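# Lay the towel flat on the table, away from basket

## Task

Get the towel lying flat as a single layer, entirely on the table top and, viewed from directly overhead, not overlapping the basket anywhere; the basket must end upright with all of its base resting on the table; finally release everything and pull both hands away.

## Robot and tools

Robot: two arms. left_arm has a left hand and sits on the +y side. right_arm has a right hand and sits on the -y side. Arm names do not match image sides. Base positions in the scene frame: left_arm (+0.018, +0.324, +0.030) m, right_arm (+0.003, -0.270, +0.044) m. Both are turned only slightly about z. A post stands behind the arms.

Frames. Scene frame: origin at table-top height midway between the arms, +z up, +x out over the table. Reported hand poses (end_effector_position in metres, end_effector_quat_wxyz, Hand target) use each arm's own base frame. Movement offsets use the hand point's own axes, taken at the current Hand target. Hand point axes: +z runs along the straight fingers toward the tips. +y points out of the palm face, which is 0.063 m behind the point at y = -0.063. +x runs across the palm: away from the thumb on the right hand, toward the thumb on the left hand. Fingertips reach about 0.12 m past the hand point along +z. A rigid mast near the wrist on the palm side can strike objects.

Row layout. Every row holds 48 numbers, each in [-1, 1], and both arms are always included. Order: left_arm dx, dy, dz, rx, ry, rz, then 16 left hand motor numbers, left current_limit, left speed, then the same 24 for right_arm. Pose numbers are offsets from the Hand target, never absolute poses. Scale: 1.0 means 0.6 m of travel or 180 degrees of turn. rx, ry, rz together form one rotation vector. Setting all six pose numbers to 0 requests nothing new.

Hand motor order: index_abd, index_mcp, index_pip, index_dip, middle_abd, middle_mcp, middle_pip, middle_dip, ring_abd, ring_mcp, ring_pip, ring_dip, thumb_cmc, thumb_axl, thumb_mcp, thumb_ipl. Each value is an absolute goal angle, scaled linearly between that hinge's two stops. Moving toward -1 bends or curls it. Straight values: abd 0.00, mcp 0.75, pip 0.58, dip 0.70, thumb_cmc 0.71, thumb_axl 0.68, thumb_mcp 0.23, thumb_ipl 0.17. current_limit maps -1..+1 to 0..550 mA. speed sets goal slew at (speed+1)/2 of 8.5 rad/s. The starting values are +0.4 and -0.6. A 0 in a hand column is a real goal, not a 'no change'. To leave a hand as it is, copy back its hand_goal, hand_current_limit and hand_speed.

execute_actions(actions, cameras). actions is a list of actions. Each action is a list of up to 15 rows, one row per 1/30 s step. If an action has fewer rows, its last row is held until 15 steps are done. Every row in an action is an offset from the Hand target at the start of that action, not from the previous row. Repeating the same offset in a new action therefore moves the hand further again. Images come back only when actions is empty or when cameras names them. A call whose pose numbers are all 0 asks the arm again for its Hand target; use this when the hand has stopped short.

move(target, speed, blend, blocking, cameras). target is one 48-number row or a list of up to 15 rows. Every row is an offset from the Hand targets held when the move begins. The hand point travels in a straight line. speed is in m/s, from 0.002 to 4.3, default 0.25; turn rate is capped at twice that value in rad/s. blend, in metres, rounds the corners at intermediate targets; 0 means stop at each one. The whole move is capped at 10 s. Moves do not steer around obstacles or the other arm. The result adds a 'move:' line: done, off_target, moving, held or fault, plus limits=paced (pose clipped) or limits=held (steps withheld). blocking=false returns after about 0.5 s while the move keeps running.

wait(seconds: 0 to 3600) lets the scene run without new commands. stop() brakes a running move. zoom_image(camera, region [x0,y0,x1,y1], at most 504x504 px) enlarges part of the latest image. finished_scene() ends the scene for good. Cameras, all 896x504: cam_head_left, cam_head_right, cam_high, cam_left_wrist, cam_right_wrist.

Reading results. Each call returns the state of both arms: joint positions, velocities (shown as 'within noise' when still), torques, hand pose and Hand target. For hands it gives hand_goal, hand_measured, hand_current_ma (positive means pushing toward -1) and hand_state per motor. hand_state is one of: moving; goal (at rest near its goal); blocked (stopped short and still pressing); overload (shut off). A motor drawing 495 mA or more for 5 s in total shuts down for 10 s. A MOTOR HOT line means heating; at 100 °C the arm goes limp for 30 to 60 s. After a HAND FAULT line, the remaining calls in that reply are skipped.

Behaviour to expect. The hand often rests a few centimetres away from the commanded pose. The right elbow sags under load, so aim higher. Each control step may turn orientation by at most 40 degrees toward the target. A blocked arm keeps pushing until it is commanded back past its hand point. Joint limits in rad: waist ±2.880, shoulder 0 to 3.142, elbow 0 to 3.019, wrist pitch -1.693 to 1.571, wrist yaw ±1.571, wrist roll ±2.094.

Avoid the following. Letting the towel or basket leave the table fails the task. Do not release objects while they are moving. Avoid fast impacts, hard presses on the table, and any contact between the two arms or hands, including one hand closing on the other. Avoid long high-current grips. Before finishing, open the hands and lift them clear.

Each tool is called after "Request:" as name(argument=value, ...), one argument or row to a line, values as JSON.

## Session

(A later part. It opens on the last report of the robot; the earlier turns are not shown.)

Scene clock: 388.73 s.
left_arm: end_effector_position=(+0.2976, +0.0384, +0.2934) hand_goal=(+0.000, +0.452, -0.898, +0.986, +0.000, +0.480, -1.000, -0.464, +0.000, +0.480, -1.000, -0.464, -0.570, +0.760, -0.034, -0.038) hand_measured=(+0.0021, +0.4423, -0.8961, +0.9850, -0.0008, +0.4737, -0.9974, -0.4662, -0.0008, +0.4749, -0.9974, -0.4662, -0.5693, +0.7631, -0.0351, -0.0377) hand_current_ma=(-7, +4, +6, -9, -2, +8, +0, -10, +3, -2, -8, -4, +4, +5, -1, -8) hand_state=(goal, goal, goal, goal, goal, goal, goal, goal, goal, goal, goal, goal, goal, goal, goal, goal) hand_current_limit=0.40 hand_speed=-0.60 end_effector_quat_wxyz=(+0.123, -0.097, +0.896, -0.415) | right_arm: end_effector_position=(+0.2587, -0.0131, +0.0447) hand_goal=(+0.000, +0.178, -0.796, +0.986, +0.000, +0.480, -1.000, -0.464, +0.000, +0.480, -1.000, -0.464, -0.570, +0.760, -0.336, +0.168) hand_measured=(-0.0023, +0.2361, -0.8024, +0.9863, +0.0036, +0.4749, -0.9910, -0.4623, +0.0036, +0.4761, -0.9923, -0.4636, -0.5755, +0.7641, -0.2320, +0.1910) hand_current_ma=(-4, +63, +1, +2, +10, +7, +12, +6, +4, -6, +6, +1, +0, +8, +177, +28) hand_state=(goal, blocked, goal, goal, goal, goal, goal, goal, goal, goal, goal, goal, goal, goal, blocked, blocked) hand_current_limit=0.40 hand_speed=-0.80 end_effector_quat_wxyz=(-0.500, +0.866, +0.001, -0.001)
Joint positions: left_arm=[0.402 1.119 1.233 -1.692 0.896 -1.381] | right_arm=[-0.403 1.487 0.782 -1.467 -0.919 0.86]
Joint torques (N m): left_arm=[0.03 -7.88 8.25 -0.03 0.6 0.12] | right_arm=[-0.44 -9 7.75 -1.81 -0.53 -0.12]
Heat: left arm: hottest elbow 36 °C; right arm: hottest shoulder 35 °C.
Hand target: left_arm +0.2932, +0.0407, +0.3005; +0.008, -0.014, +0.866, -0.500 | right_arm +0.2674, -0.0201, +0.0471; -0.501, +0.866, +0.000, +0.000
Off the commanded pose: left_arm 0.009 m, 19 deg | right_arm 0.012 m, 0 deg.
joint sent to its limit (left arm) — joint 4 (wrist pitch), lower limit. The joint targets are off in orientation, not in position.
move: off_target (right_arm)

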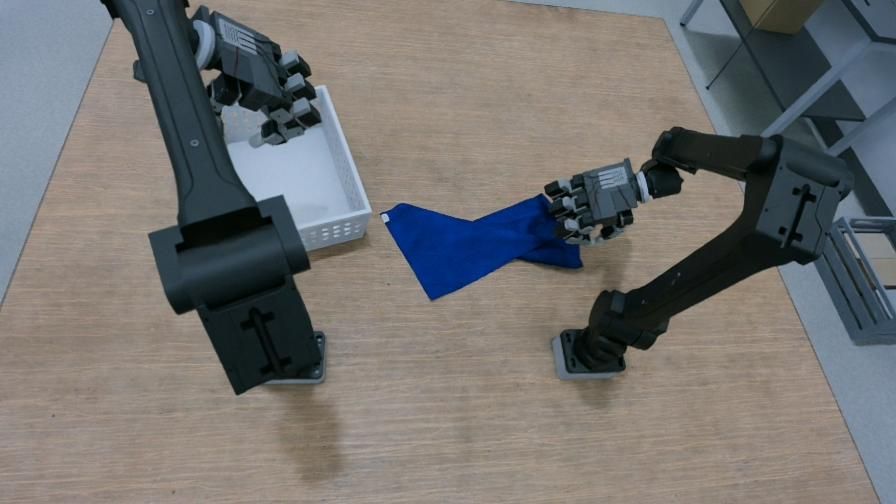

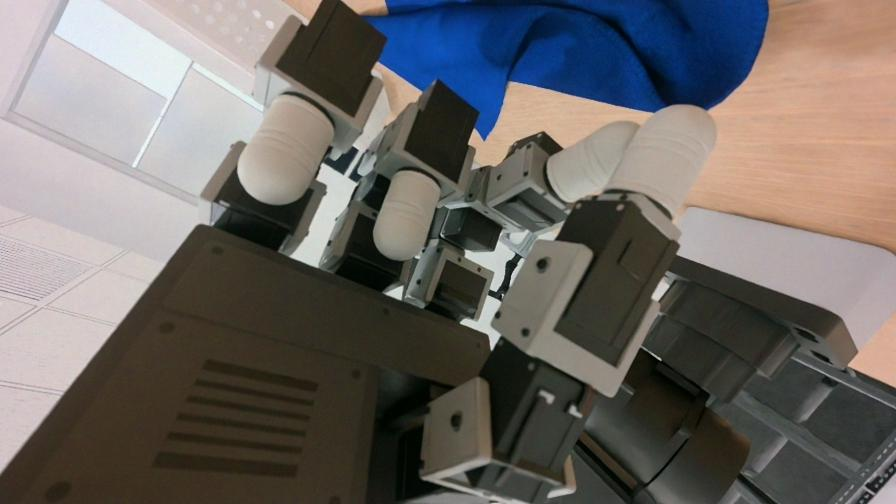

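Request:
move(
  target=[
    [0,0,0,0,0,0,0,0.452,-0.898,0.986,0,0.479,-1,-0.464,0,0.479,-1,-0.464,-0.571,0.76,-0.034,-0.038,0.4,-0.6,0,-0.101,-0.0583,0,0,0,0,0.452,-0.898,0.986,0,0.479,-1,-0.464,0,0.479,-1,-0.464,-0.571,0.76,-0.034,-0.038,0.4,-0.4],
    [0,0,0,0,0,0,0,0.452,-0.898,0.986,0,0.479,-1,-0.464,0,0.479,-1,-0.464,-0.571,0.76,-0.034,-0.038,0.4,-0.6,-0.0783,-0.2637,0.2134,0,-0.1443,-0.0833,0,0.452,-0.898,0.986,0,0.479,-1,-0.464,0,0.479,-1,-0.464,-0.571,0.76,-0.034,-0.038,0.4,-0.4],
    [0,0,0,0,0,0,0,0.452,-0.898,0.986,0,0.479,-1,-0.464,0,0.479,-1,-0.464,-0.571,0.76,-0.034,-0.038,0.4,-0.6,-0.2572,-0.336,0.5052,0,-0.2887,-0.1667,0,0.452,-0.898,0.986,0,0.479,-1,-0.464,0,0.479,-1,-0.464,-0.571,0.76,-0.034,-0.038,0.4,-0.4],
  ],
  speed=0.2,
  blend=0.03,
  cameras=["cam_head_left","cam_high","cam_right_wrist"],
)

Request:
zoom_image(
  camera="cam_high",
  region=[230, 200, 400, 440],
)

Request:
zoom_image(
  camera="cam_head_left",
  region=[340, 190, 600, 340],
)

Scene clock: 401.43 s.
left_arm: end_effector_position=(+0.2976, +0.0384, +0.2934) hand_goal=(+0.000, +0.452, -0.898, +0.986, +0.000, +0.480, -1.000, -0.464, +0.000, +0.480, -1.000, -0.464, -0.570, +0.760, -0.034, -0.038) hand_measured=(+0.0036, +0.4423, -0.8961, +0.9850, -0.0008, +0.4737, -0.9974, -0.4662, -0.0008, +0.4749, -0.9962, -0.4662, -0.5693, +0.7620, -0.0351, -0.0377) hand_current_ma=(-9, +3, +1, -6, -7, +10, -3, -8, +8, -4, -8, -2, +8, +7, +3, -9) hand_state=(goal, goal, goal, goal, goal, goal, goal, goal, goal, goal, goal, goal, goal, goal, goal, goal) hand_current_limit=0.40 hand_speed=-0.60 end_effector_quat_wxyz=(+0.123, -0.097, +0.896, -0.415) | right_arm: end_effector_position=(+0.1040, +0.3282, +0.0676) hand_goal=(+0.000, +0.452, -0.898, +0.986, +0.000, +0.480, -1.000, -0.464, +0.000, +0.480, -1.000, -0.464, -0.570, +0.760, -0.034, -0.038) hand_measured=(-0.0023, +0.4375, -0.8820, +0.9863, +0.0036, +0.4749, -0.9910, -0.4623, +0.0051, +0.4761, -0.9923, -0.4636, -0.5755, +0.7567, -0.0341, -0.0405) hand_current_ma=(-9, -19, +22, +0, +5, +2, +9, +2, +7, -3, +11, -1, -3, +7, +1, -2) hand_state=(goal, goal, goal, goal, goal, goal, goal, goal, goal, goal, goal, goal, goal, goal, goal, goal) hand_current_limit=0.40 hand_speed=-0.40 end_effector_quat_wxyz=(-0.431, +0.751, +0.428, -0.259)
Joint positions: left_arm=[0.402 1.119 1.233 -1.692 0.896 -1.381] | right_arm=[0.953 1.495 0.901 -1.162 -1.043 1.38]
Joint torques (N m): left_arm=[-0.26 -7.53 8.14 -0.17 0.58 0.1] | right_arm=[0.73 -11.46 9.29 0.21 -0.8 0.12]
Heat: left arm: hottest elbow 36 °C; right arm: hottest shoulder 35 °C.
Hand target: left_arm +0.2932, +0.0407, +0.3005; +0.008, -0.014, +0.866, -0.500 | right_arm +0.1131, +0.3431, +0.0707; -0.434, +0.750, +0.433, -0.250
Off the commanded pose: left_arm 0.009 m, 19 deg | right_arm 0.018 m, 1 deg.
joint sent to its limit (left arm) — joint 4 (wrist pitch), lower limit. The joint targets are off in orientation, not in position.
move: off_target (right_arm)

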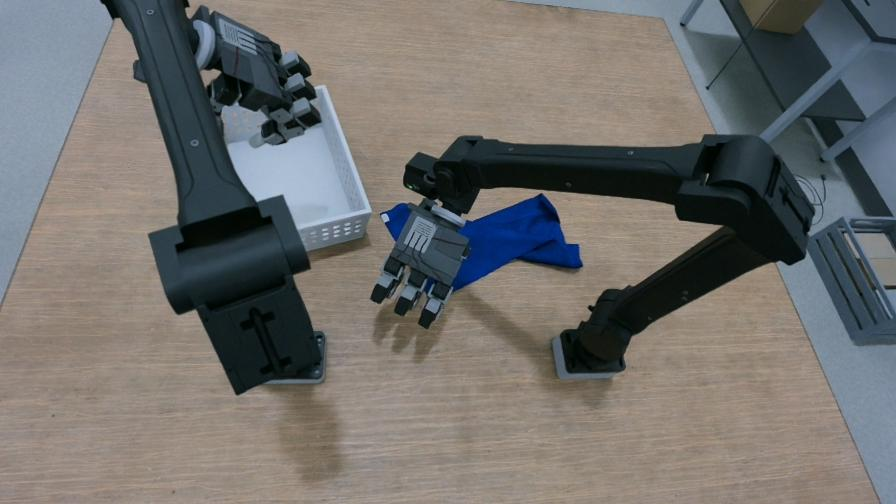

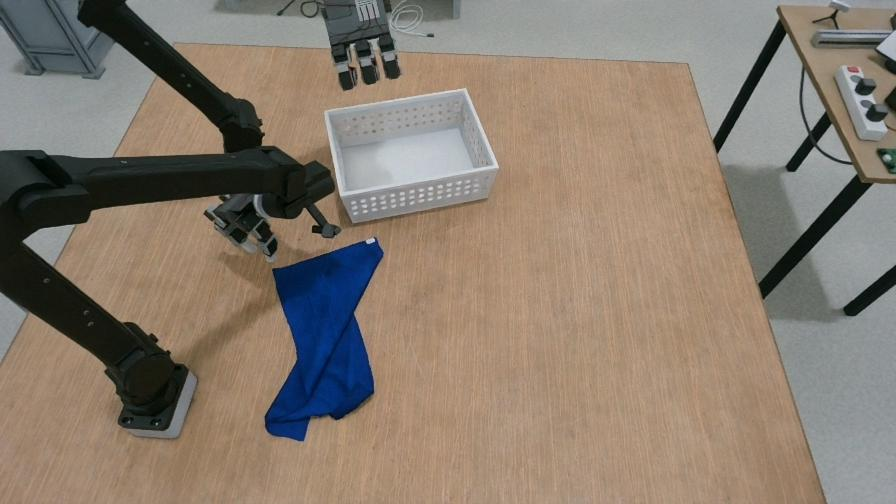

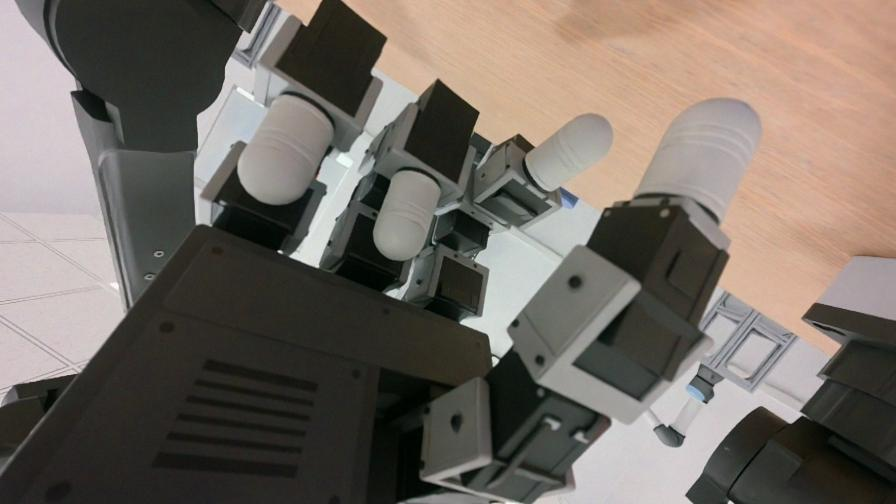

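Scaled by 2.100 from the camera's image (finer frame: 1280x720).

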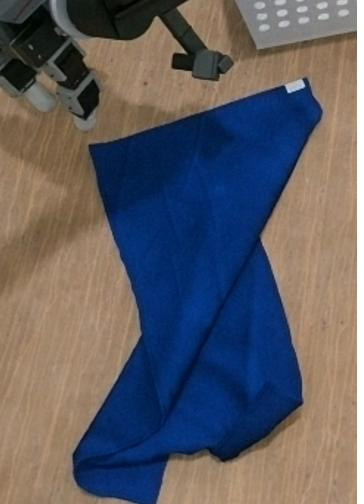

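Scaled by 1.938 from the camera's image (finer frame: 1280x720).

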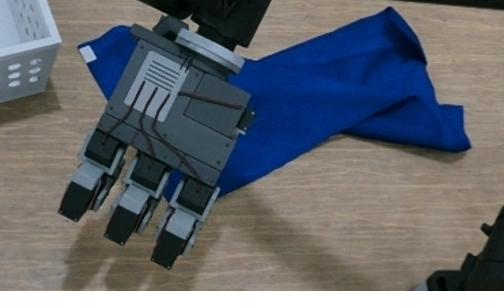

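Request:
move(
  target=[
    [0,0,0,0,0,0,0,0.452,-0.898,0.986,0,0.479,-1,-0.464,0,0.479,-1,-0.464,-0.571,0.76,-0.034,-0.038,0.4,-0.6,-0.0005,0.0669,0.0007,0,0,0,0,0.452,-0.898,0.986,0,0.479,-1,-0.464,0,0.479,-1,-0.464,-0.571,0.76,-0.034,-0.038,0.4,-0.4],
  ],
  speed=0.1,
  cameras=["cam_head_left","cam_high","cam_right_wrist"],
)

Request:
zoom_image(
  camera="cam_high",
  region=[230, 220, 330, 320],
)

Scene clock: 403.73 s.
left_arm: end_effector_position=(+0.2976, +0.0384, +0.2934) hand_goal=(+0.000, +0.452, -0.898, +0.986, +0.000, +0.480, -1.000, -0.464, +0.000, +0.480, -1.000, -0.464, -0.570, +0.760, -0.034, -0.038) hand_measured=(+0.0036, +0.4423, -0.8961, +0.9850, +0.0007, +0.4737, -0.9974, -0.4662, -0.0008, +0.4749, -0.9974, -0.4662, -0.5693, +0.7631, -0.0351, -0.0377) hand_current_ma=(-6, +3, +9, -4, -9, +3, -2, -9, +5, -4, -13, +1, +6, +12, +10, -9) hand_state=(goal, goal, goal, goal, goal, goal, goal, goal, goal, goal, goal, goal, goal, goal, goal, goal) hand_current_limit=0.40 hand_speed=-0.60 end_effector_quat_wxyz=(+0.123, -0.097, +0.896, -0.415) | right_arm: end_effector_position=(+0.1199, +0.3260, +0.0390) hand_goal=(+0.000, +0.452, -0.898, +0.986, +0.000, +0.480, -1.000, -0.464, +0.000, +0.480, -1.000, -0.464, -0.570, +0.760, -0.034, -0.038) hand_measured=(-0.0023, +0.4375, -0.8820, +0.9875, +0.0021, +0.4749, -0.9910, -0.4623, +0.0051, +0.4761, -0.9923, -0.4636, -0.5755, +0.7567, -0.0341, -0.0377) hand_current_ma=(-14, -20, +16, +1, +6, +3, +16, -1, +4, -5, +2, -8, +0, +4, -1, +4) hand_state=(goal, goal, goal, goal, goal, goal, goal, goal, goal, goal, goal, goal, goal, goal, goal, goal) hand_current_limit=0.40 hand_speed=-0.40 end_effector_quat_wxyz=(-0.430, +0.751, +0.430, -0.259)
Joint positions: left_arm=[0.402 1.119 1.233 -1.692 0.896 -1.381] | right_arm=[0.916 1.576 0.901 -1.146 -1.032 1.303]
Joint torques (N m): left_arm=[0.26 -7.24 8.13 -0.08 0.55 0.1] | right_arm=[-0.5 -12.1 7.5 0.03 -0.77 -0.04]
Heat: left arm: hottest elbow 36 °C; right arm: hottest shoulder 35 °C.
Hand target: left_arm +0.2932, +0.0407, +0.3005; +0.008, -0.014, +0.866, -0.500 | right_arm +0.1299, +0.3330, +0.0357; -0.434, +0.750, +0.433, -0.250
Off the commanded pose: left_arm 0.009 m, 19 deg | right_arm 0.013 m, 1 deg.
joint sent to its limit (left arm) — joint 4 (wrist pitch), lower limit. The joint targets are off in orientation, not in position.
move: off_target (right_arm)

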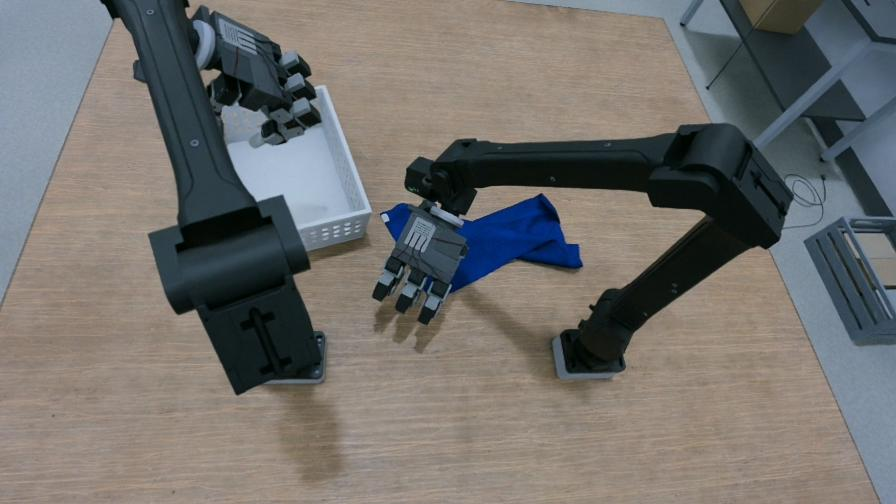

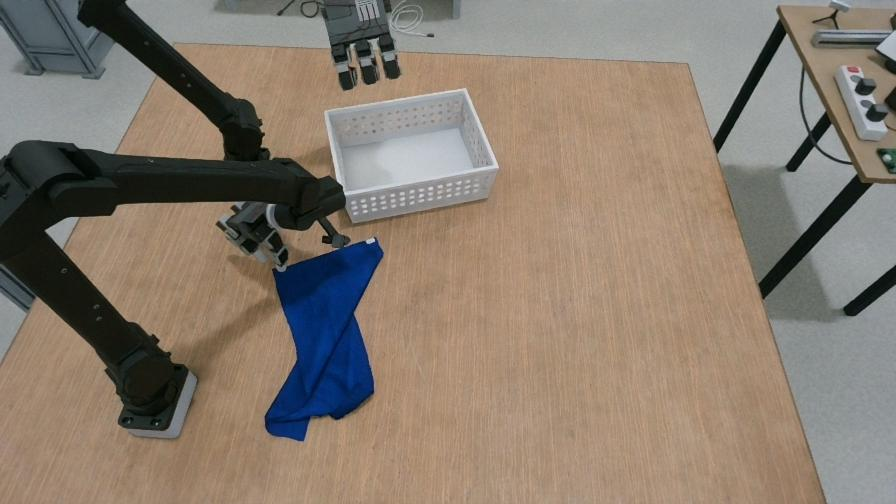

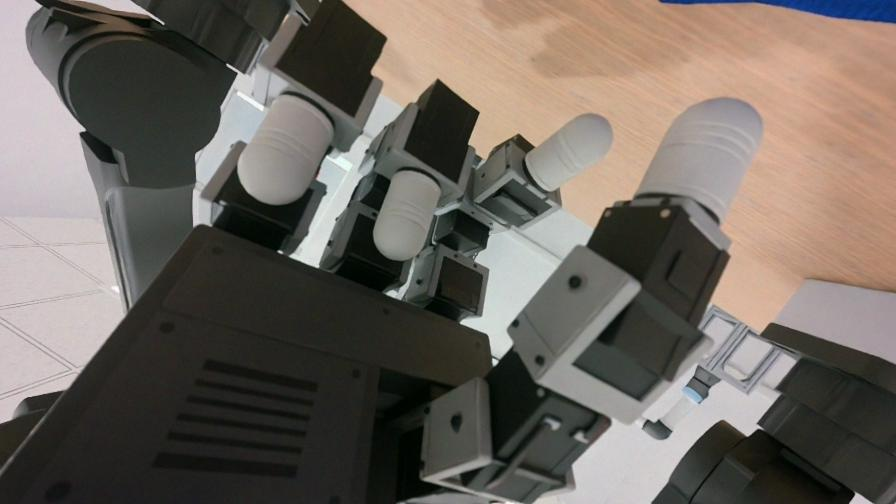

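Scaled by 5.040 from the camera's image (finer frame: 1280x720).

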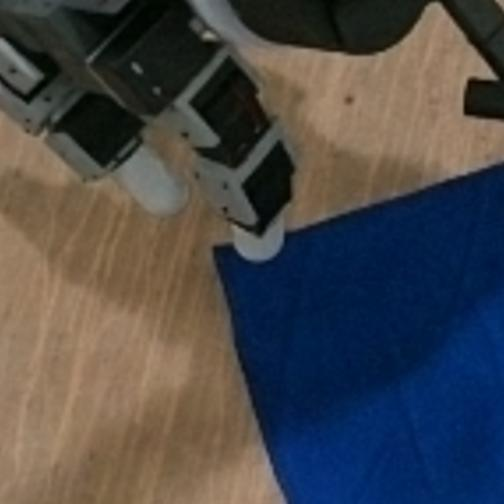

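Request:
move(
  target=[
    [0,0,0,0,0,0,0,0.452,-0.898,0.986,0,0.479,-1,-0.464,0,0.479,-1,-0.464,-0.571,0.76,-0.034,-0.038,0.4,-0.6,0.0065,0.0694,0.0733,0,0,0,0,0.452,-0.898,0.986,0,0.479,-1,-0.464,0,0.479,-1,-0.464,-0.571,0.76,-0.034,-0.038,0.4,-0.4],
  ],
  speed=0.08,
  cameras=["cam_high"],
)

Request:
zoom_image(
  camera="cam_high",
  region=[230, 220, 330, 320],
)

Scene clock: 406.30 s.
left_arm: end_effector_position=(+0.2976, +0.0384, +0.2934) hand_goal=(+0.000, +0.452, -0.898, +0.986, +0.000, +0.480, -1.000, -0.464, +0.000, +0.480, -1.000, -0.464, -0.570, +0.760, -0.034, -0.038) hand_measured=(+0.0036, +0.4423, -0.8961, +0.9850, +0.0007, +0.4737, -0.9974, -0.4662, -0.0008, +0.4749, -0.9974, -0.4662, -0.5693, +0.7620, -0.0351, -0.0377) hand_current_ma=(-12, +7, +5, -3, -7, +6, -10, -5, +7, -7, -14, +1, +4, +3, +10, -7) hand_state=(goal, goal, goal, goal, goal, goal, goal, goal, goal, goal, goal, goal, goal, goal, goal, goal) hand_current_limit=0.40 hand_speed=-0.60 end_effector_quat_wxyz=(+0.123, -0.097, +0.896, -0.415) | right_arm: end_effector_position=(+0.1257, +0.3478, -0.0119) hand_goal=(+0.000, +0.452, -0.898, +0.986, +0.000, +0.480, -1.000, -0.464, +0.000, +0.480, -1.000, -0.464, -0.570, +0.760, -0.034, -0.038) hand_measured=(-0.0023, +0.4375, -0.8845, +0.9863, +0.0036, +0.4749, -0.9910, -0.4636, +0.0051, +0.4761, -0.9923, -0.4649, -0.5768, +0.7557, -0.0291, -0.0425) hand_current_ma=(-11, -19, +11, +3, +11, +2, +6, +1, +10, +1, -1, -1, -3, +1, +9, -10) hand_state=(goal, goal, goal, goal, goal, goal, goal, goal, goal, goal, goal, goal, goal, goal, goal, goal) hand_current_limit=0.40 hand_speed=-0.40 end_effector_quat_wxyz=(-0.440, +0.749, +0.436, -0.237)
Joint positions: left_arm=[0.402 1.119 1.233 -1.692 0.896 -1.381] | right_arm=[0.937 1.682 0.87 -0.905 -1.04 1.369]
Joint torques (N m): left_arm=[0.21 -7.53 8.06 -0.12 0.58 0.1] | right_arm=[1.61 -12.92 4.9 0.25 -0.89 0.07]
Heat: left arm: hottest elbow 36 °C; right arm: hottest shoulder 34 °C.
Hand target: left_arm +0.2932, +0.0407, +0.3005; +0.008, -0.014, +0.866, -0.500 | right_arm +0.1169, +0.3452, -0.0223; -0.434, +0.750, +0.433, -0.250
Off the commanded pose: left_arm 0.009 m, 19 deg | right_arm 0.014 m, 2 deg.
joint sent to its limit (left arm) — joint 4 (wrist pitch), lower limit. The joint targets are off in orientation, not in position.
move: off_target (right_arm)

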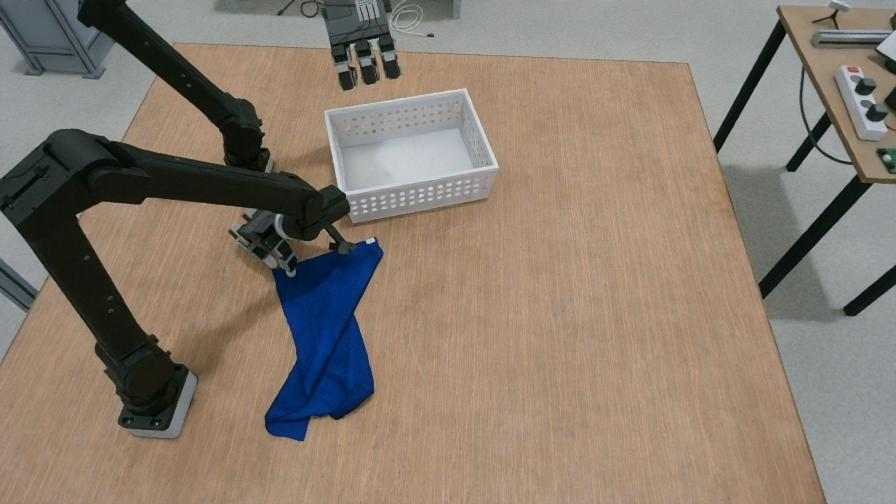

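Scaled by 5.040 from the camera's image (finer frame: 1280x720).

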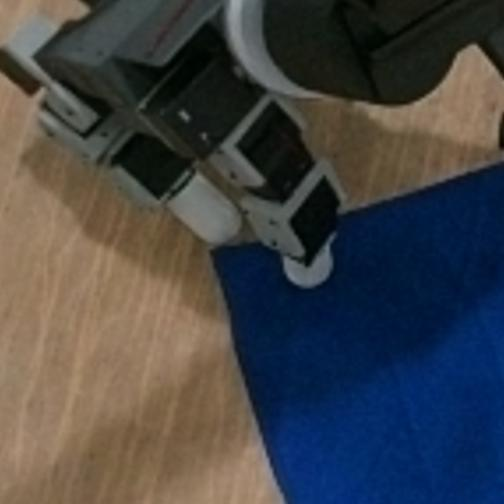

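Request:
move(
  target=[
    [0,0,0,0,0,0,0,0.452,-0.898,0.986,0,0.479,-1,-0.464,0,0.479,-1,-0.464,-0.571,0.76,-0.034,-0.038,0.4,-0.6,-0.0129,-0.045,-0.01,0,0,0,0,0.452,-0.898,0.986,0,0.479,-1,-0.464,0,0.479,-1,-0.464,-0.571,0.76,-0.034,-0.038,0.4,-0.4],
    [0,0,0,0,0,0,0,0.452,-0.898,0.986,0,0.479,-1,-0.464,0,0.479,-1,-0.464,-0.571,0.76,-0.034,-0.038,0.4,-0.6,-0.0129,0.002,0.0188,0,0,0,0,0.452,-0.898,0.986,0,0.479,-1,-0.464,0,0.479,-1,-0.464,-0.571,0.76,-0.034,-0.038,0.4,-0.4],
  ],
  speed=0.08,
  cameras=["cam_high"],
)

Request:
zoom_image(
  camera="cam_high",
  region=[230, 220, 330, 320],
)

Scene clock: 408.90 s.
left_arm: end_effector_position=(+0.2976, +0.0384, +0.2934) hand_goal=(+0.000, +0.452, -0.898, +0.986, +0.000, +0.480, -1.000, -0.464, +0.000, +0.480, -1.000, -0.464, -0.570, +0.760, -0.034, -0.038) hand_measured=(+0.0036, +0.4423, -0.8961, +0.9850, -0.0008, +0.4737, -0.9974, -0.4662, -0.0008, +0.4749, -0.9974, -0.4662, -0.5693, +0.7631, -0.0351, -0.0377) hand_current_ma=(-14, -4, +13, -6, -6, +7, -3, -4, +9, -11, -9, -3, +11, +7, +8, -7) hand_state=(goal, goal, goal, goal, goal, goal, goal, goal, goal, goal, goal, goal, goal, goal, goal, goal) hand_current_limit=0.40 hand_speed=-0.60 end_effector_quat_wxyz=(+0.123, -0.097, +0.896, -0.415) | right_arm: end_effector_position=(+0.1134, +0.3468, -0.0131) hand_goal=(+0.000, +0.452, -0.898, +0.986, +0.000, +0.480, -1.000, -0.464, +0.000, +0.480, -1.000, -0.464, -0.570, +0.760, -0.034, -0.038) hand_measured=(-0.0008, +0.4363, -0.8884, +0.9875, +0.0036, +0.4749, -0.9910, -0.4623, +0.0051, +0.4761, -0.9923, -0.4636, -0.5755, +0.7631, -0.0331, -0.0501) hand_current_ma=(-2, -18, +10, +5, +5, +10, +6, +2, +8, -8, -6, +1, +0, +7, +6, -11) hand_state=(goal, goal, goal, goal, goal, goal, goal, goal, goal, goal, goal, goal, goal, goal, goal, goal) hand_current_limit=0.40 hand_speed=-0.40 end_effector_quat_wxyz=(-0.442, +0.749, +0.432, -0.238)
Joint positions: left_arm=[0.402 1.119 1.233 -1.692 0.896 -1.381] | right_arm=[0.959 1.661 0.836 -0.847 -1.048 1.425]
Joint torques (N m): left_arm=[-0.38 -7.12 8.09 0.05 0.6 0.11] | right_arm=[2.08 -11.63 4.62 0.7 -0.68 -0.02]
Heat: left arm: hottest elbow 36 °C; right arm: hottest shoulder 34 °C.
Hand target: left_arm +0.2932, +0.0407, +0.3005; +0.008, -0.014, +0.866, -0.500 | right_arm +0.1052, +0.3431, -0.0290; -0.434, +0.750, +0.433, -0.250
Off the commanded pose: left_arm 0.009 m, 19 deg | right_arm 0.018 m, 2 deg.
joint sent to its limit (left arm) — joint 4 (wrist pitch), lower limit. The joint targets are off in orientation, not in position.
move: off_target (right_arm)

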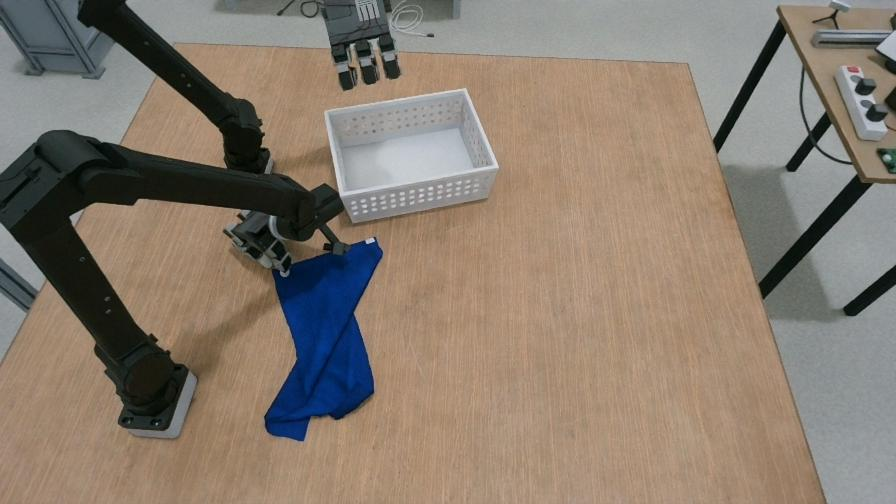

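Scaled by 5.040 from the camera's image (finer frame: 1280x720).

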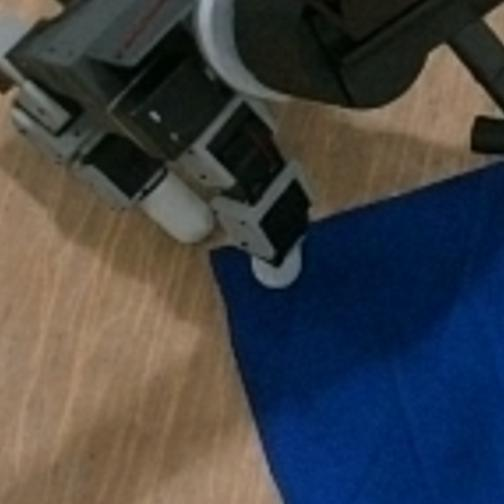

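Request:
move(
  target=[
    [0,0,0,0,0,0,0,0.452,-0.898,0.986,0,0.479,-1,-0.464,0,0.479,-1,-0.464,-0.571,0.76,-0.034,-0.038,0.4,-0.6,0,0.002,0,0,0,0,0,0.178,-0.796,0.986,0,0.479,-1,-0.464,0,0.479,-1,-0.464,-0.571,0.76,-0.337,0.168,0.4,-0.8],
  ],
  speed=0.06,
  cameras=["cam_high"],
)

Request:
zoom_image(
  camera="cam_high",
  region=[230, 220, 330, 320],
)

Scene clock: 413.73 s.
left_arm: end_effector_position=(+0.2976, +0.0384, +0.2934) hand_goal=(+0.000, +0.452, -0.898, +0.986, +0.000, +0.480, -1.000, -0.464, +0.000, +0.480, -1.000, -0.464, -0.570, +0.760, -0.034, -0.038) hand_measured=(+0.0036, +0.4423, -0.8961, +0.9850, +0.0007, +0.4737, -0.9974, -0.4662, -0.0008, +0.4749, -0.9974, -0.4662, -0.5705, +0.7631, -0.0351, -0.0377) hand_current_ma=(-4, +4, +10, -9, -11, +7, -12, -8, -2, -1, -7, -4, +5, +12, +9, -9) hand_state=(goal, goal, goal, goal, goal, goal, goal, goal, goal, goal, goal, goal, goal, goal, goal, goal) hand_current_limit=0.40 hand_speed=-0.60 end_effector_quat_wxyz=(+0.123, -0.097, +0.896, -0.415) | right_arm: end_effector_position=(+0.1128, +0.3466, -0.0128) hand_goal=(+0.000, +0.178, -0.796, +0.986, +0.000, +0.480, -1.000, -0.464, +0.000, +0.480, -1.000, -0.464, -0.570, +0.760, -0.336, +0.168) hand_measured=(-0.0008, +0.1927, -0.7973, +0.9850, +0.0036, +0.4749, -0.9910, -0.4623, +0.0051, +0.4749, -0.9923, -0.4649, -0.5780, +0.7631, -0.1924, +0.2138) hand_current_ma=(-7, +11, +2, +1, +7, +5, +4, -7, +4, -1, -2, -5, -2, +8, +256, +67) hand_state=(goal, goal, goal, goal, goal, goal, goal, goal, goal, goal, goal, goal, goal, goal, blocked, blocked) hand_current_limit=0.40 hand_speed=-0.80 end_effector_quat_wxyz=(-0.442, +0.750, +0.429, -0.240)
Joint positions: left_arm=[0.402 1.119 1.233 -1.692 0.896 -1.381] | right_arm=[0.959 1.661 0.836 -0.846 -1.05 1.433]
Joint torques (N m): left_arm=[-0.26 -7.12 8.31 -0.05 0.57 0.11] | right_arm=[1.26 -11.34 4.67 0.66 -0.58 -0.09]
Heat: left arm: hottest elbow 36 °C; right arm: hottest shoulder 34 °C.
Hand target: left_arm +0.2932, +0.0407, +0.3005; +0.008, -0.014, +0.866, -0.500 | right_arm +0.1058, +0.3428, -0.0300; -0.434, +0.750, +0.433, -0.250
Off the commanded pose: left_arm 0.009 m, 19 deg | right_arm 0.019 m, 2 deg.
joint sent to its limit (left arm) — joint 4 (wrist pitch), lower limit. The joint targets are off in orientation, not in position.
move: off_target (right_arm)

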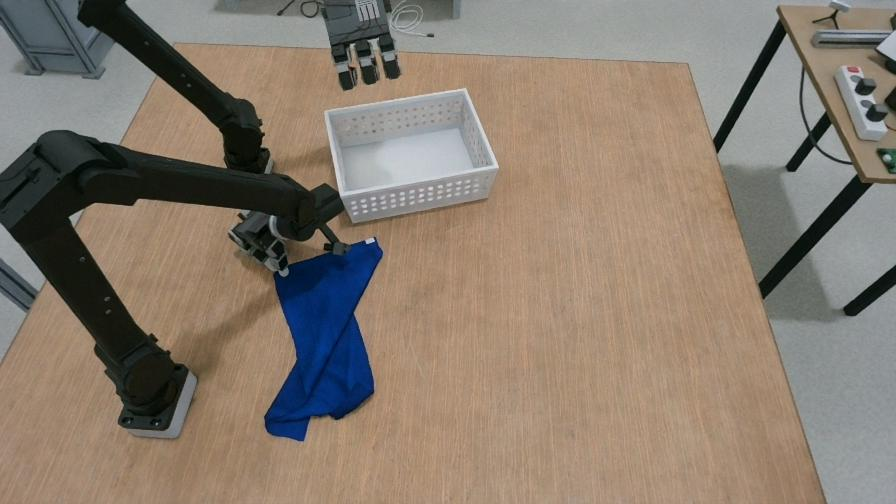

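Scaled by 5.040 from the camera's image (finer frame: 1280x720).

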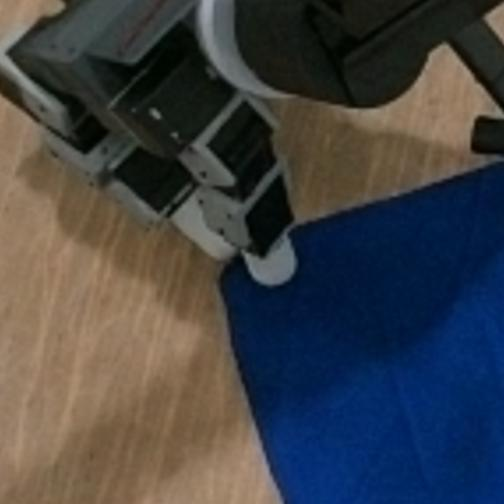

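Request:
move(
  target=[
    [0,0,0,0,0,0,0,0.452,-0.898,0.986,0,0.479,-1,-0.464,0,0.479,-1,-0.464,-0.571,0.76,-0.034,-0.038,0.4,-0.6,0.0467,-0.1642,-0.2822,0,0.0722,0.0417,0,0.178,-0.796,0.986,0,0.479,-1,-0.464,0,0.479,-1,-0.464,-0.571,0.76,-0.337,0.168,0.4,-0.8],
    [0,0,0,0,0,0,0,0.452,-0.898,0.986,0,0.479,-1,-0.464,0,0.479,-1,-0.464,-0.571,0.76,-0.034,-0.038,0.4,-0.6,0.1309,-0.1793,-0.5227,0,0.1443,0.0833,0,0.178,-0.796,0.986,0,0.479,-1,-0.464,0,0.479,-1,-0.464,-0.571,0.76,-0.337,0.168,0.4,-0.8],
  ],
  speed=0.1,
  blend=0.03,
  cameras=["cam_head_left","cam_high"],
)

Request:
zoom_image(
  camera="cam_high",
  region=[230, 200, 400, 440],
)

Request:
zoom_image(
  camera="cam_head_left",
  region=[370, 120, 620, 300],
)

Scene clock: 419.93 s.
left_arm: end_effector_position=(+0.2976, +0.0384, +0.2934) hand_goal=(+0.000, +0.452, -0.898, +0.986, +0.000, +0.480, -1.000, -0.464, +0.000, +0.480, -1.000, -0.464, -0.570, +0.760, -0.034, -0.038) hand_measured=(+0.0036, +0.4423, -0.8961, +0.9850, -0.0008, +0.4737, -0.9974, -0.4662, -0.0008, +0.4749, -0.9974, -0.4662, -0.5693, +0.7631, -0.0351, -0.0377) hand_current_ma=(-6, +0, +11, -9, -5, +7, +0, -5, +9, -1, -11, -3, +8, +8, +2, -4) hand_state=(goal, goal, goal, goal, goal, goal, goal, goal, goal, goal, goal, goal, goal, goal, goal, goal) hand_current_limit=0.40 hand_speed=-0.60 end_effector_quat_wxyz=(+0.123, -0.097, +0.896, -0.415) | right_arm: end_effector_position=(+0.3207, +0.2986, +0.2141) hand_goal=(+0.000, +0.178, -0.796, +0.986, +0.000, +0.480, -1.000, -0.464, +0.000, +0.480, -1.000, -0.464, -0.570, +0.760, -0.336, +0.168) hand_measured=(+0.0065, +0.2084, -0.7985, +0.9875, +0.0021, +0.4749, -0.9910, -0.4623, +0.0051, +0.4761, -0.9923, -0.4636, -0.5843, +0.7620, -0.2201, +0.2129) hand_current_ma=(-12, +26, +2, +0, +10, +1, +9, +2, +5, -4, +4, -1, -11, +13, +195, +67) hand_state=(goal, blocked, goal, goal, goal, goal, goal, goal, goal, goal, goal, goal, goal, goal, blocked, blocked) hand_current_limit=0.40 hand_speed=-0.80 end_effector_quat_wxyz=(-0.483, +0.834, +0.232, -0.130)
Joint positions: left_arm=[0.402 1.119 1.233 -1.692 0.896 -1.381] | right_arm=[0.504 1.539 1.374 -1.458 -1.047 1.503]
Joint torques (N m): left_arm=[-0.03 -7 8.1 -0.14 0.6 0.12] | right_arm=[-0.32 -14.39 11.44 -0.64 -0.94 0.11]
Heat: left arm: hottest elbow 36 °C; right arm: hottest shoulder 34 °C.
Hand target: left_arm +0.2932, +0.0407, +0.3005; +0.008, -0.014, +0.866, -0.500 | right_arm +0.3337, +0.3015, +0.2198; -0.484, +0.836, +0.224, -0.129
Off the commanded pose: left_arm 0.009 m, 19 deg | right_arm 0.014 m, 1 deg.
joint sent to its limit (left arm) — joint 4 (wrist pitch), lower limit. The joint targets are off in orientation, not in position.
move: off_target (right_arm)

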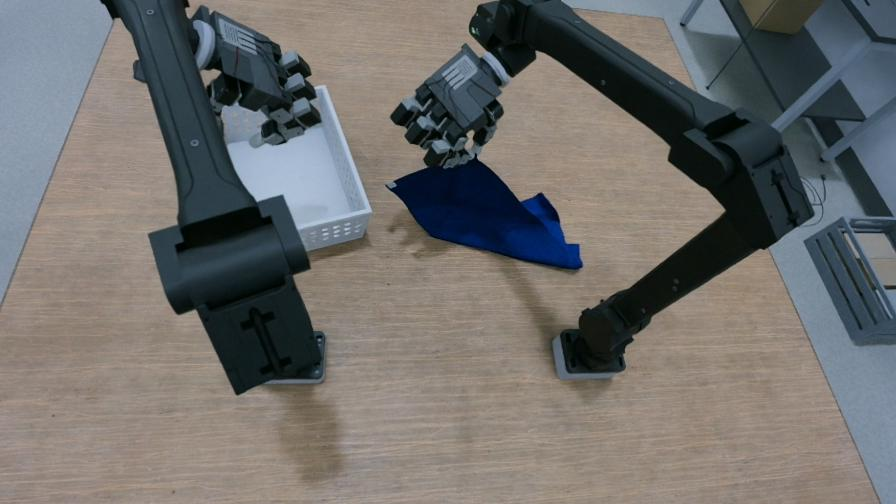

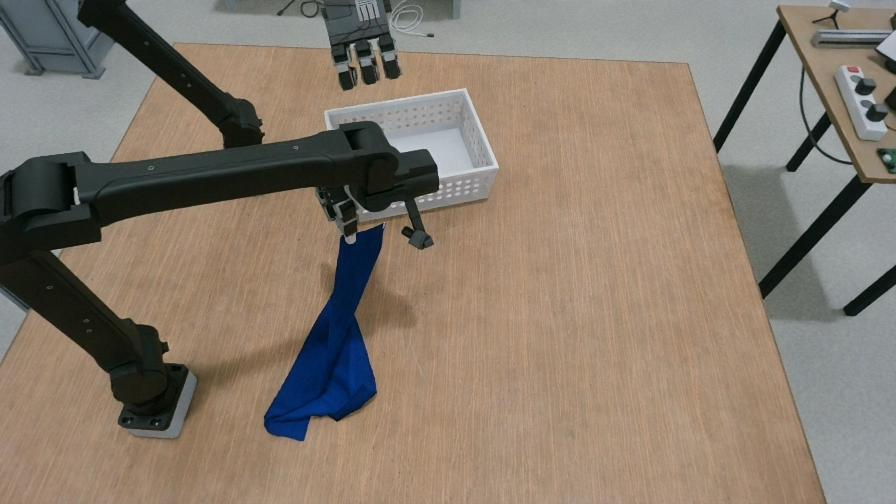

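Scaled by 2.100 from the camera's image (finer frame: 1280x720).

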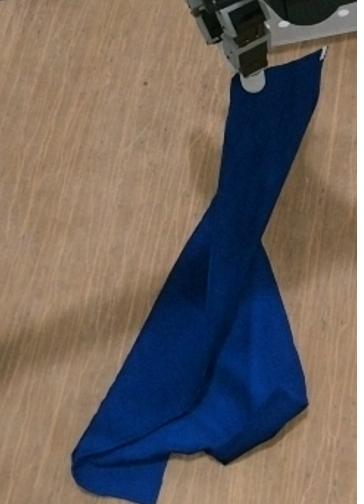

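Scaled by 2.016 from the camera's image (finer frame: 1280x720).

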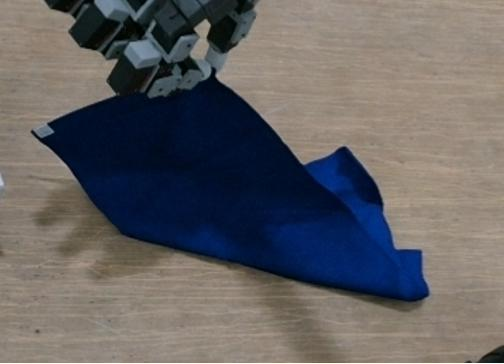

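Request:
move(
  target=[
    [0,0,0,0,0,0,0,0.452,-0.898,0.986,0,0.479,-1,-0.464,0,0.479,-1,-0.464,-0.571,0.76,-0.034,-0.038,0.4,-0.6,0.18,0.1468,-0.0542,0,0.0722,0.0417,0,0.178,-0.796,0.986,0,0.479,-1,-0.464,0,0.479,-1,-0.464,-0.571,0.76,-0.337,0.168,0.4,-0.8],
    [0,0,0,0,0,0,0,0.452,-0.898,0.986,0,0.479,-1,-0.464,0,0.479,-1,-0.464,-0.571,0.76,-0.034,-0.038,0.4,-0.6,0.292,0.3758,-0.0177,0,0.0962,0.0556,0,0.178,-0.796,0.986,0,0.479,-1,-0.464,0,0.479,-1,-0.464,-0.571,0.76,-0.337,0.168,0.4,-0.8],
  ],
  speed=0.1,
  blend=0.03,
  cameras=["cam_head_left","cam_high"],
)

Request:
zoom_image(
  camera="cam_high",
  region=[250, 220, 490, 450],
)

Request:
zoom_image(
  camera="cam_head_left",
  region=[370, 120, 620, 300],
)

Scene clock: 425.10 s.
left_arm: end_effector_position=(+0.2976, +0.0384, +0.2934) hand_goal=(+0.000, +0.452, -0.898, +0.986, +0.000, +0.480, -1.000, -0.464, +0.000, +0.480, -1.000, -0.464, -0.570, +0.760, -0.034, -0.038) hand_measured=(+0.0021, +0.4423, -0.8961, +0.9850, -0.0008, +0.4737, -0.9974, -0.4662, -0.0008, +0.4749, -0.9974, -0.4662, -0.5705, +0.7620, -0.0351, -0.0377) hand_current_ma=(-9, +4, +8, -13, -6, +9, -1, -5, +9, -2, -8, +0, +6, +14, +4, -13) hand_state=(goal, goal, goal, goal, goal, goal, goal, goal, goal, goal, goal, goal, goal, goal, goal, goal) hand_current_limit=0.40 hand_speed=-0.60 end_effector_quat_wxyz=(+0.123, -0.097, +0.896, -0.415) | right_arm: end_effector_position=(+0.5251, +0.2846, +0.0320) hand_goal=(+0.000, +0.178, -0.796, +0.986, +0.000, +0.480, -1.000, -0.464, +0.000, +0.480, -1.000, -0.464, -0.570, +0.760, -0.336, +0.168) hand_measured=(+0.0065, +0.2084, -0.7973, +0.9875, +0.0036, +0.4749, -0.9910, -0.4636, +0.0036, +0.4749, -0.9923, -0.4636, -0.5843, +0.7620, -0.2201, +0.2129) hand_current_ma=(-1, +24, +7, +4, +1, +4, +11, +0, +13, +2, +1, -7, -13, +13, +201, +56) hand_state=(goal, blocked, goal, goal, goal, goal, goal, goal, goal, goal, goal, goal, goal, goal, blocked, blocked) hand_current_limit=0.40 hand_speed=-0.80 end_effector_quat_wxyz=(-0.497, +0.863, +0.077, -0.058)
Joint positions: left_arm=[0.402 1.119 1.233 -1.692 0.896 -1.381] | right_arm=[0.312 2.023 1.541 -0.906 -1.037 1.809]
Joint torques (N m): left_arm=[-0.15 -7.36 8.25 -0.39 0.58 0.09] | right_arm=[-0.44 -22.24 10.76 0.98 -0.76 0.16]
Heat: left arm: hottest elbow 36 °C; right arm: hottest shoulder 34 °C.
Hand target: left_arm +0.2932, +0.0407, +0.3005; +0.008, -0.014, +0.866, -0.500 | right_arm +0.5464, +0.2839, +0.0299; -0.499, +0.862, +0.076, -0.044
Off the commanded pose: left_arm 0.009 m, 19 deg | right_arm 0.021 m, 2 deg.
joint sent to its limit (left arm) — joint 4 (wrist pitch), lower limit. The joint targets are off in orientation, not in position.
move: off_target (right_arm)

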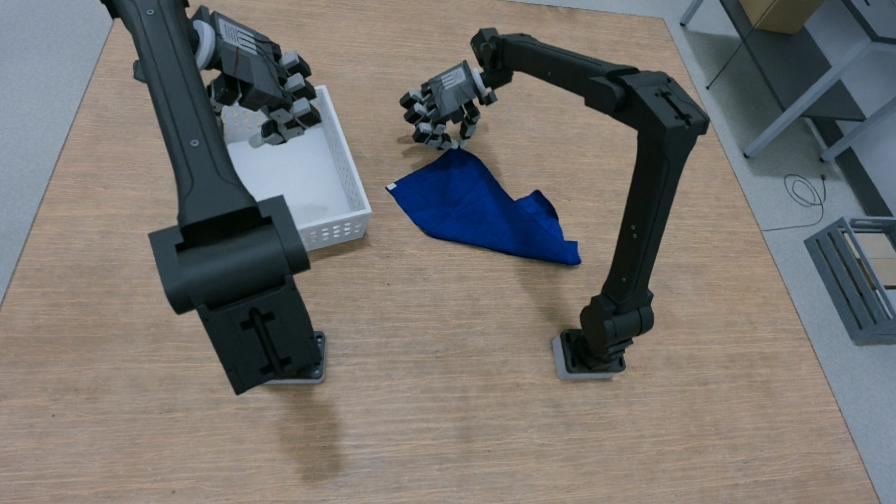

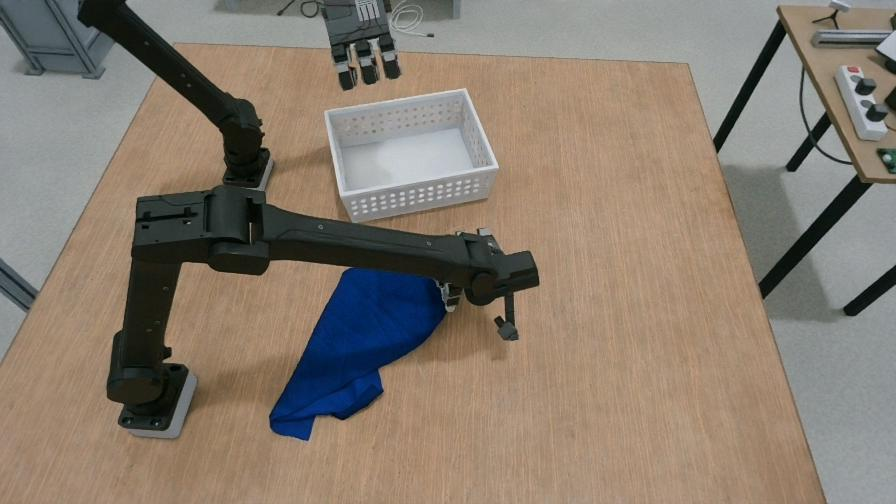

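Scaled by 2.100 from the camera's image (finer frame: 1280x720).

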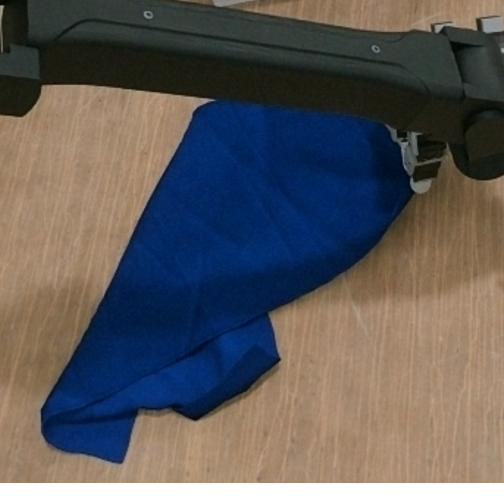

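Scaled by 2.016 from the camera's image (finer frame: 1280x720).

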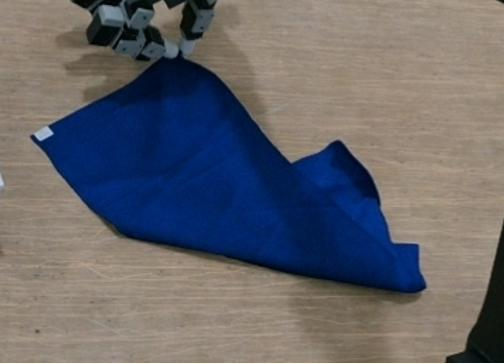

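Request:
zoom_image(
  camera="cam_head_left",
  region=[500, 180, 600, 270],
)

Request:
zoom_image(
  camera="cam_high",
  region=[265, 360, 390, 445],
)

Scaled by 5.040 from the camera's image (finer frame: 1280x720).

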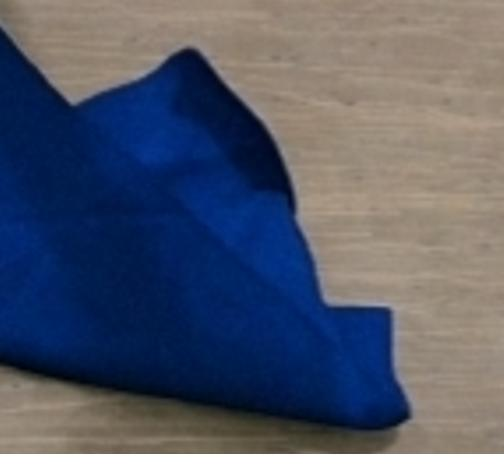

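Scaled by 4.032 from the camera's image (finer frame: 1280x720).

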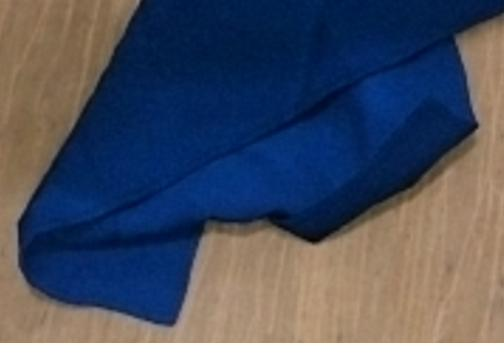

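Request:
move(
  target=[
    [0,0,0,0,0,0,0,0.452,-0.898,0.986,0,0.479,-1,-0.464,0,0.479,-1,-0.464,-0.571,0.76,-0.034,-0.038,0.4,-0.6,0,0.0433,0.025,0,0,0,0,0.178,-0.796,0.986,0,0.479,-1,-0.464,0,0.479,-1,-0.464,-0.571,0.76,-0.337,0.168,0.4,-0.8],
    [0,0,0,0,0,0,0,0.452,-0.898,0.986,0,0.479,-1,-0.464,0,0.479,-1,-0.464,-0.571,0.76,-0.034,-0.038,0.4,-0.6,0,0.0433,0.026,0,0,0,0,0.452,-0.898,0.986,0,0.479,-1,-0.464,0,0.479,-1,-0.464,-0.571,0.76,-0.034,-0.038,0.4,-0.6],
    [0,0,0,0,0,0,0,0.452,-0.898,0.986,0,0.479,-1,-0.464,0,0.479,-1,-0.464,-0.571,0.76,-0.034,-0.038,0.4,-0.6,0,-0.13,-0.075,0,0,0,0,0.452,-0.898,0.986,0,0.479,-1,-0.464,0,0.479,-1,-0.464,-0.571,0.76,-0.034,-0.038,0.4,-0.6],
  ],
  speed=0.08,
  cameras=["cam_head_left","cam_high"],
)

Request:
zoom_image(
  camera="cam_high",
  region=[250, 220, 490, 450],
)

Scene clock: 433.57 s.
left_arm: end_effector_position=(+0.2976, +0.0384, +0.2934) hand_goal=(+0.000, +0.452, -0.898, +0.986, +0.000, +0.480, -1.000, -0.464, +0.000, +0.480, -1.000, -0.464, -0.570, +0.760, -0.034, -0.038) hand_measured=(+0.0036, +0.4423, -0.8961, +0.9850, -0.0008, +0.4737, -0.9974, -0.4662, +0.0007, +0.4749, -0.9974, -0.4662, -0.5705, +0.7631, -0.0351, -0.0377) hand_current_ma=(-8, -2, +6, -8, -8, +5, -6, -2, +5, -4, -11, -1, +7, +5, +7, -7) hand_state=(goal, goal, goal, goal, goal, goal, goal, goal, goal, goal, goal, goal, goal, goal, goal, goal) hand_current_limit=0.40 hand_speed=-0.60 end_effector_quat_wxyz=(+0.123, -0.097, +0.896, -0.415) | right_arm: end_effector_position=(+0.5316, +0.2868, +0.0991) hand_goal=(+0.000, +0.452, -0.898, +0.986, +0.000, +0.480, -1.000, -0.464, +0.000, +0.480, -1.000, -0.464, -0.570, +0.760, -0.034, -0.038) hand_measured=(+0.0065, +0.4339, -0.8845, +0.9875, +0.0036, +0.4749, -0.9897, -0.4623, +0.0036, +0.4761, -0.9923, -0.4636, -0.5793, +0.7567, -0.0371, -0.0348) hand_current_ma=(+2, -16, +20, +1, +1, +4, +7, +0, +2, -7, +12, -10, -2, +13, -1, -2) hand_state=(goal, goal, goal, goal, goal, goal, goal, goal, goal, goal, goal, goal, goal, goal, goal, goal) hand_current_limit=0.40 hand_speed=-0.60 end_effector_quat_wxyz=(-0.496, +0.863, +0.075, -0.061)
Joint positions: left_arm=[0.402 1.119 1.233 -1.692 0.896 -1.381] | right_arm=[0.312 1.974 1.653 -1.072 -1.037 1.812]
Joint torques (N m): left_arm=[-0.03 -7.82 8.12 -0.13 0.58 0.1] | right_arm=[-0.38 -25.64 11.32 -0.25 -0.79 0.09]
Heat: left arm: hottest elbow 36 °C; right arm: hottest shoulder 35 °C.
Hand target: left_arm +0.2932, +0.0407, +0.3005; +0.008, -0.014, +0.866, -0.500 | right_arm +0.5464, +0.2838, +0.1199; -0.499, +0.862, +0.076, -0.044
Off the commanded pose: left_arm 0.009 m, 19 deg | right_arm 0.026 m, 2 deg.
joint sent to its limit (left arm) — joint 4 (wrist pitch), lower limit. The joint targets are off in orientation, not in position.
move: off_target (right_arm); target 2's new numbers were sent with right_arm's hand 0.016 m and 1 deg from that target

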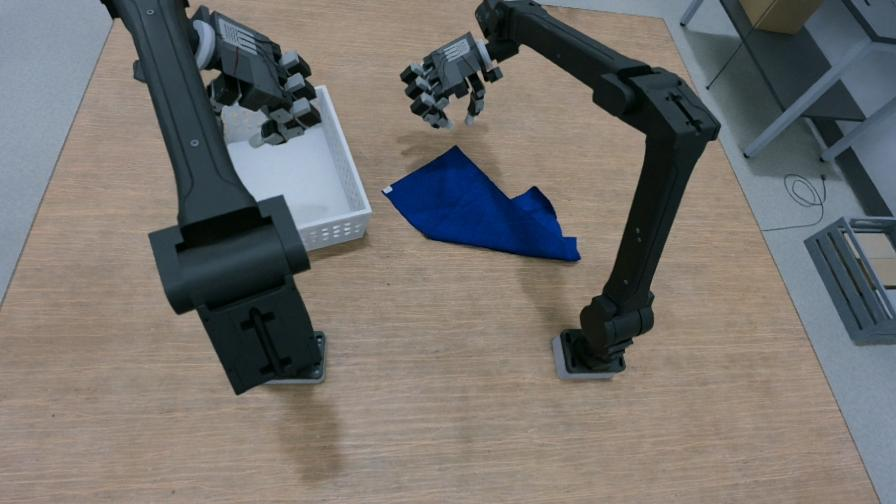

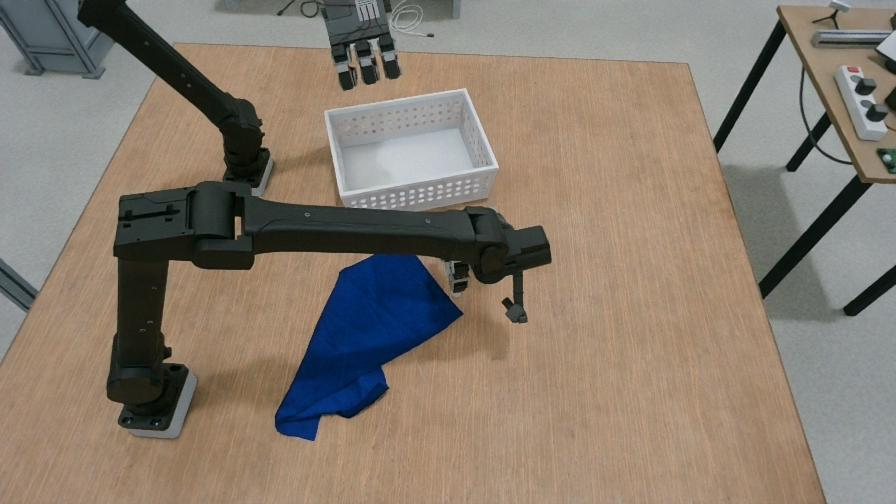

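Scaled by 2.100 from the camera's image (finer frame: 1280x720).

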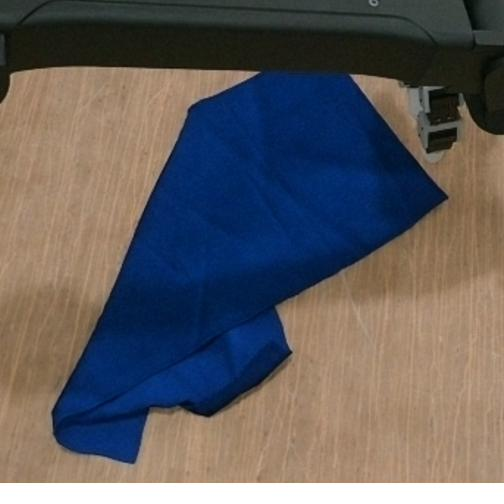

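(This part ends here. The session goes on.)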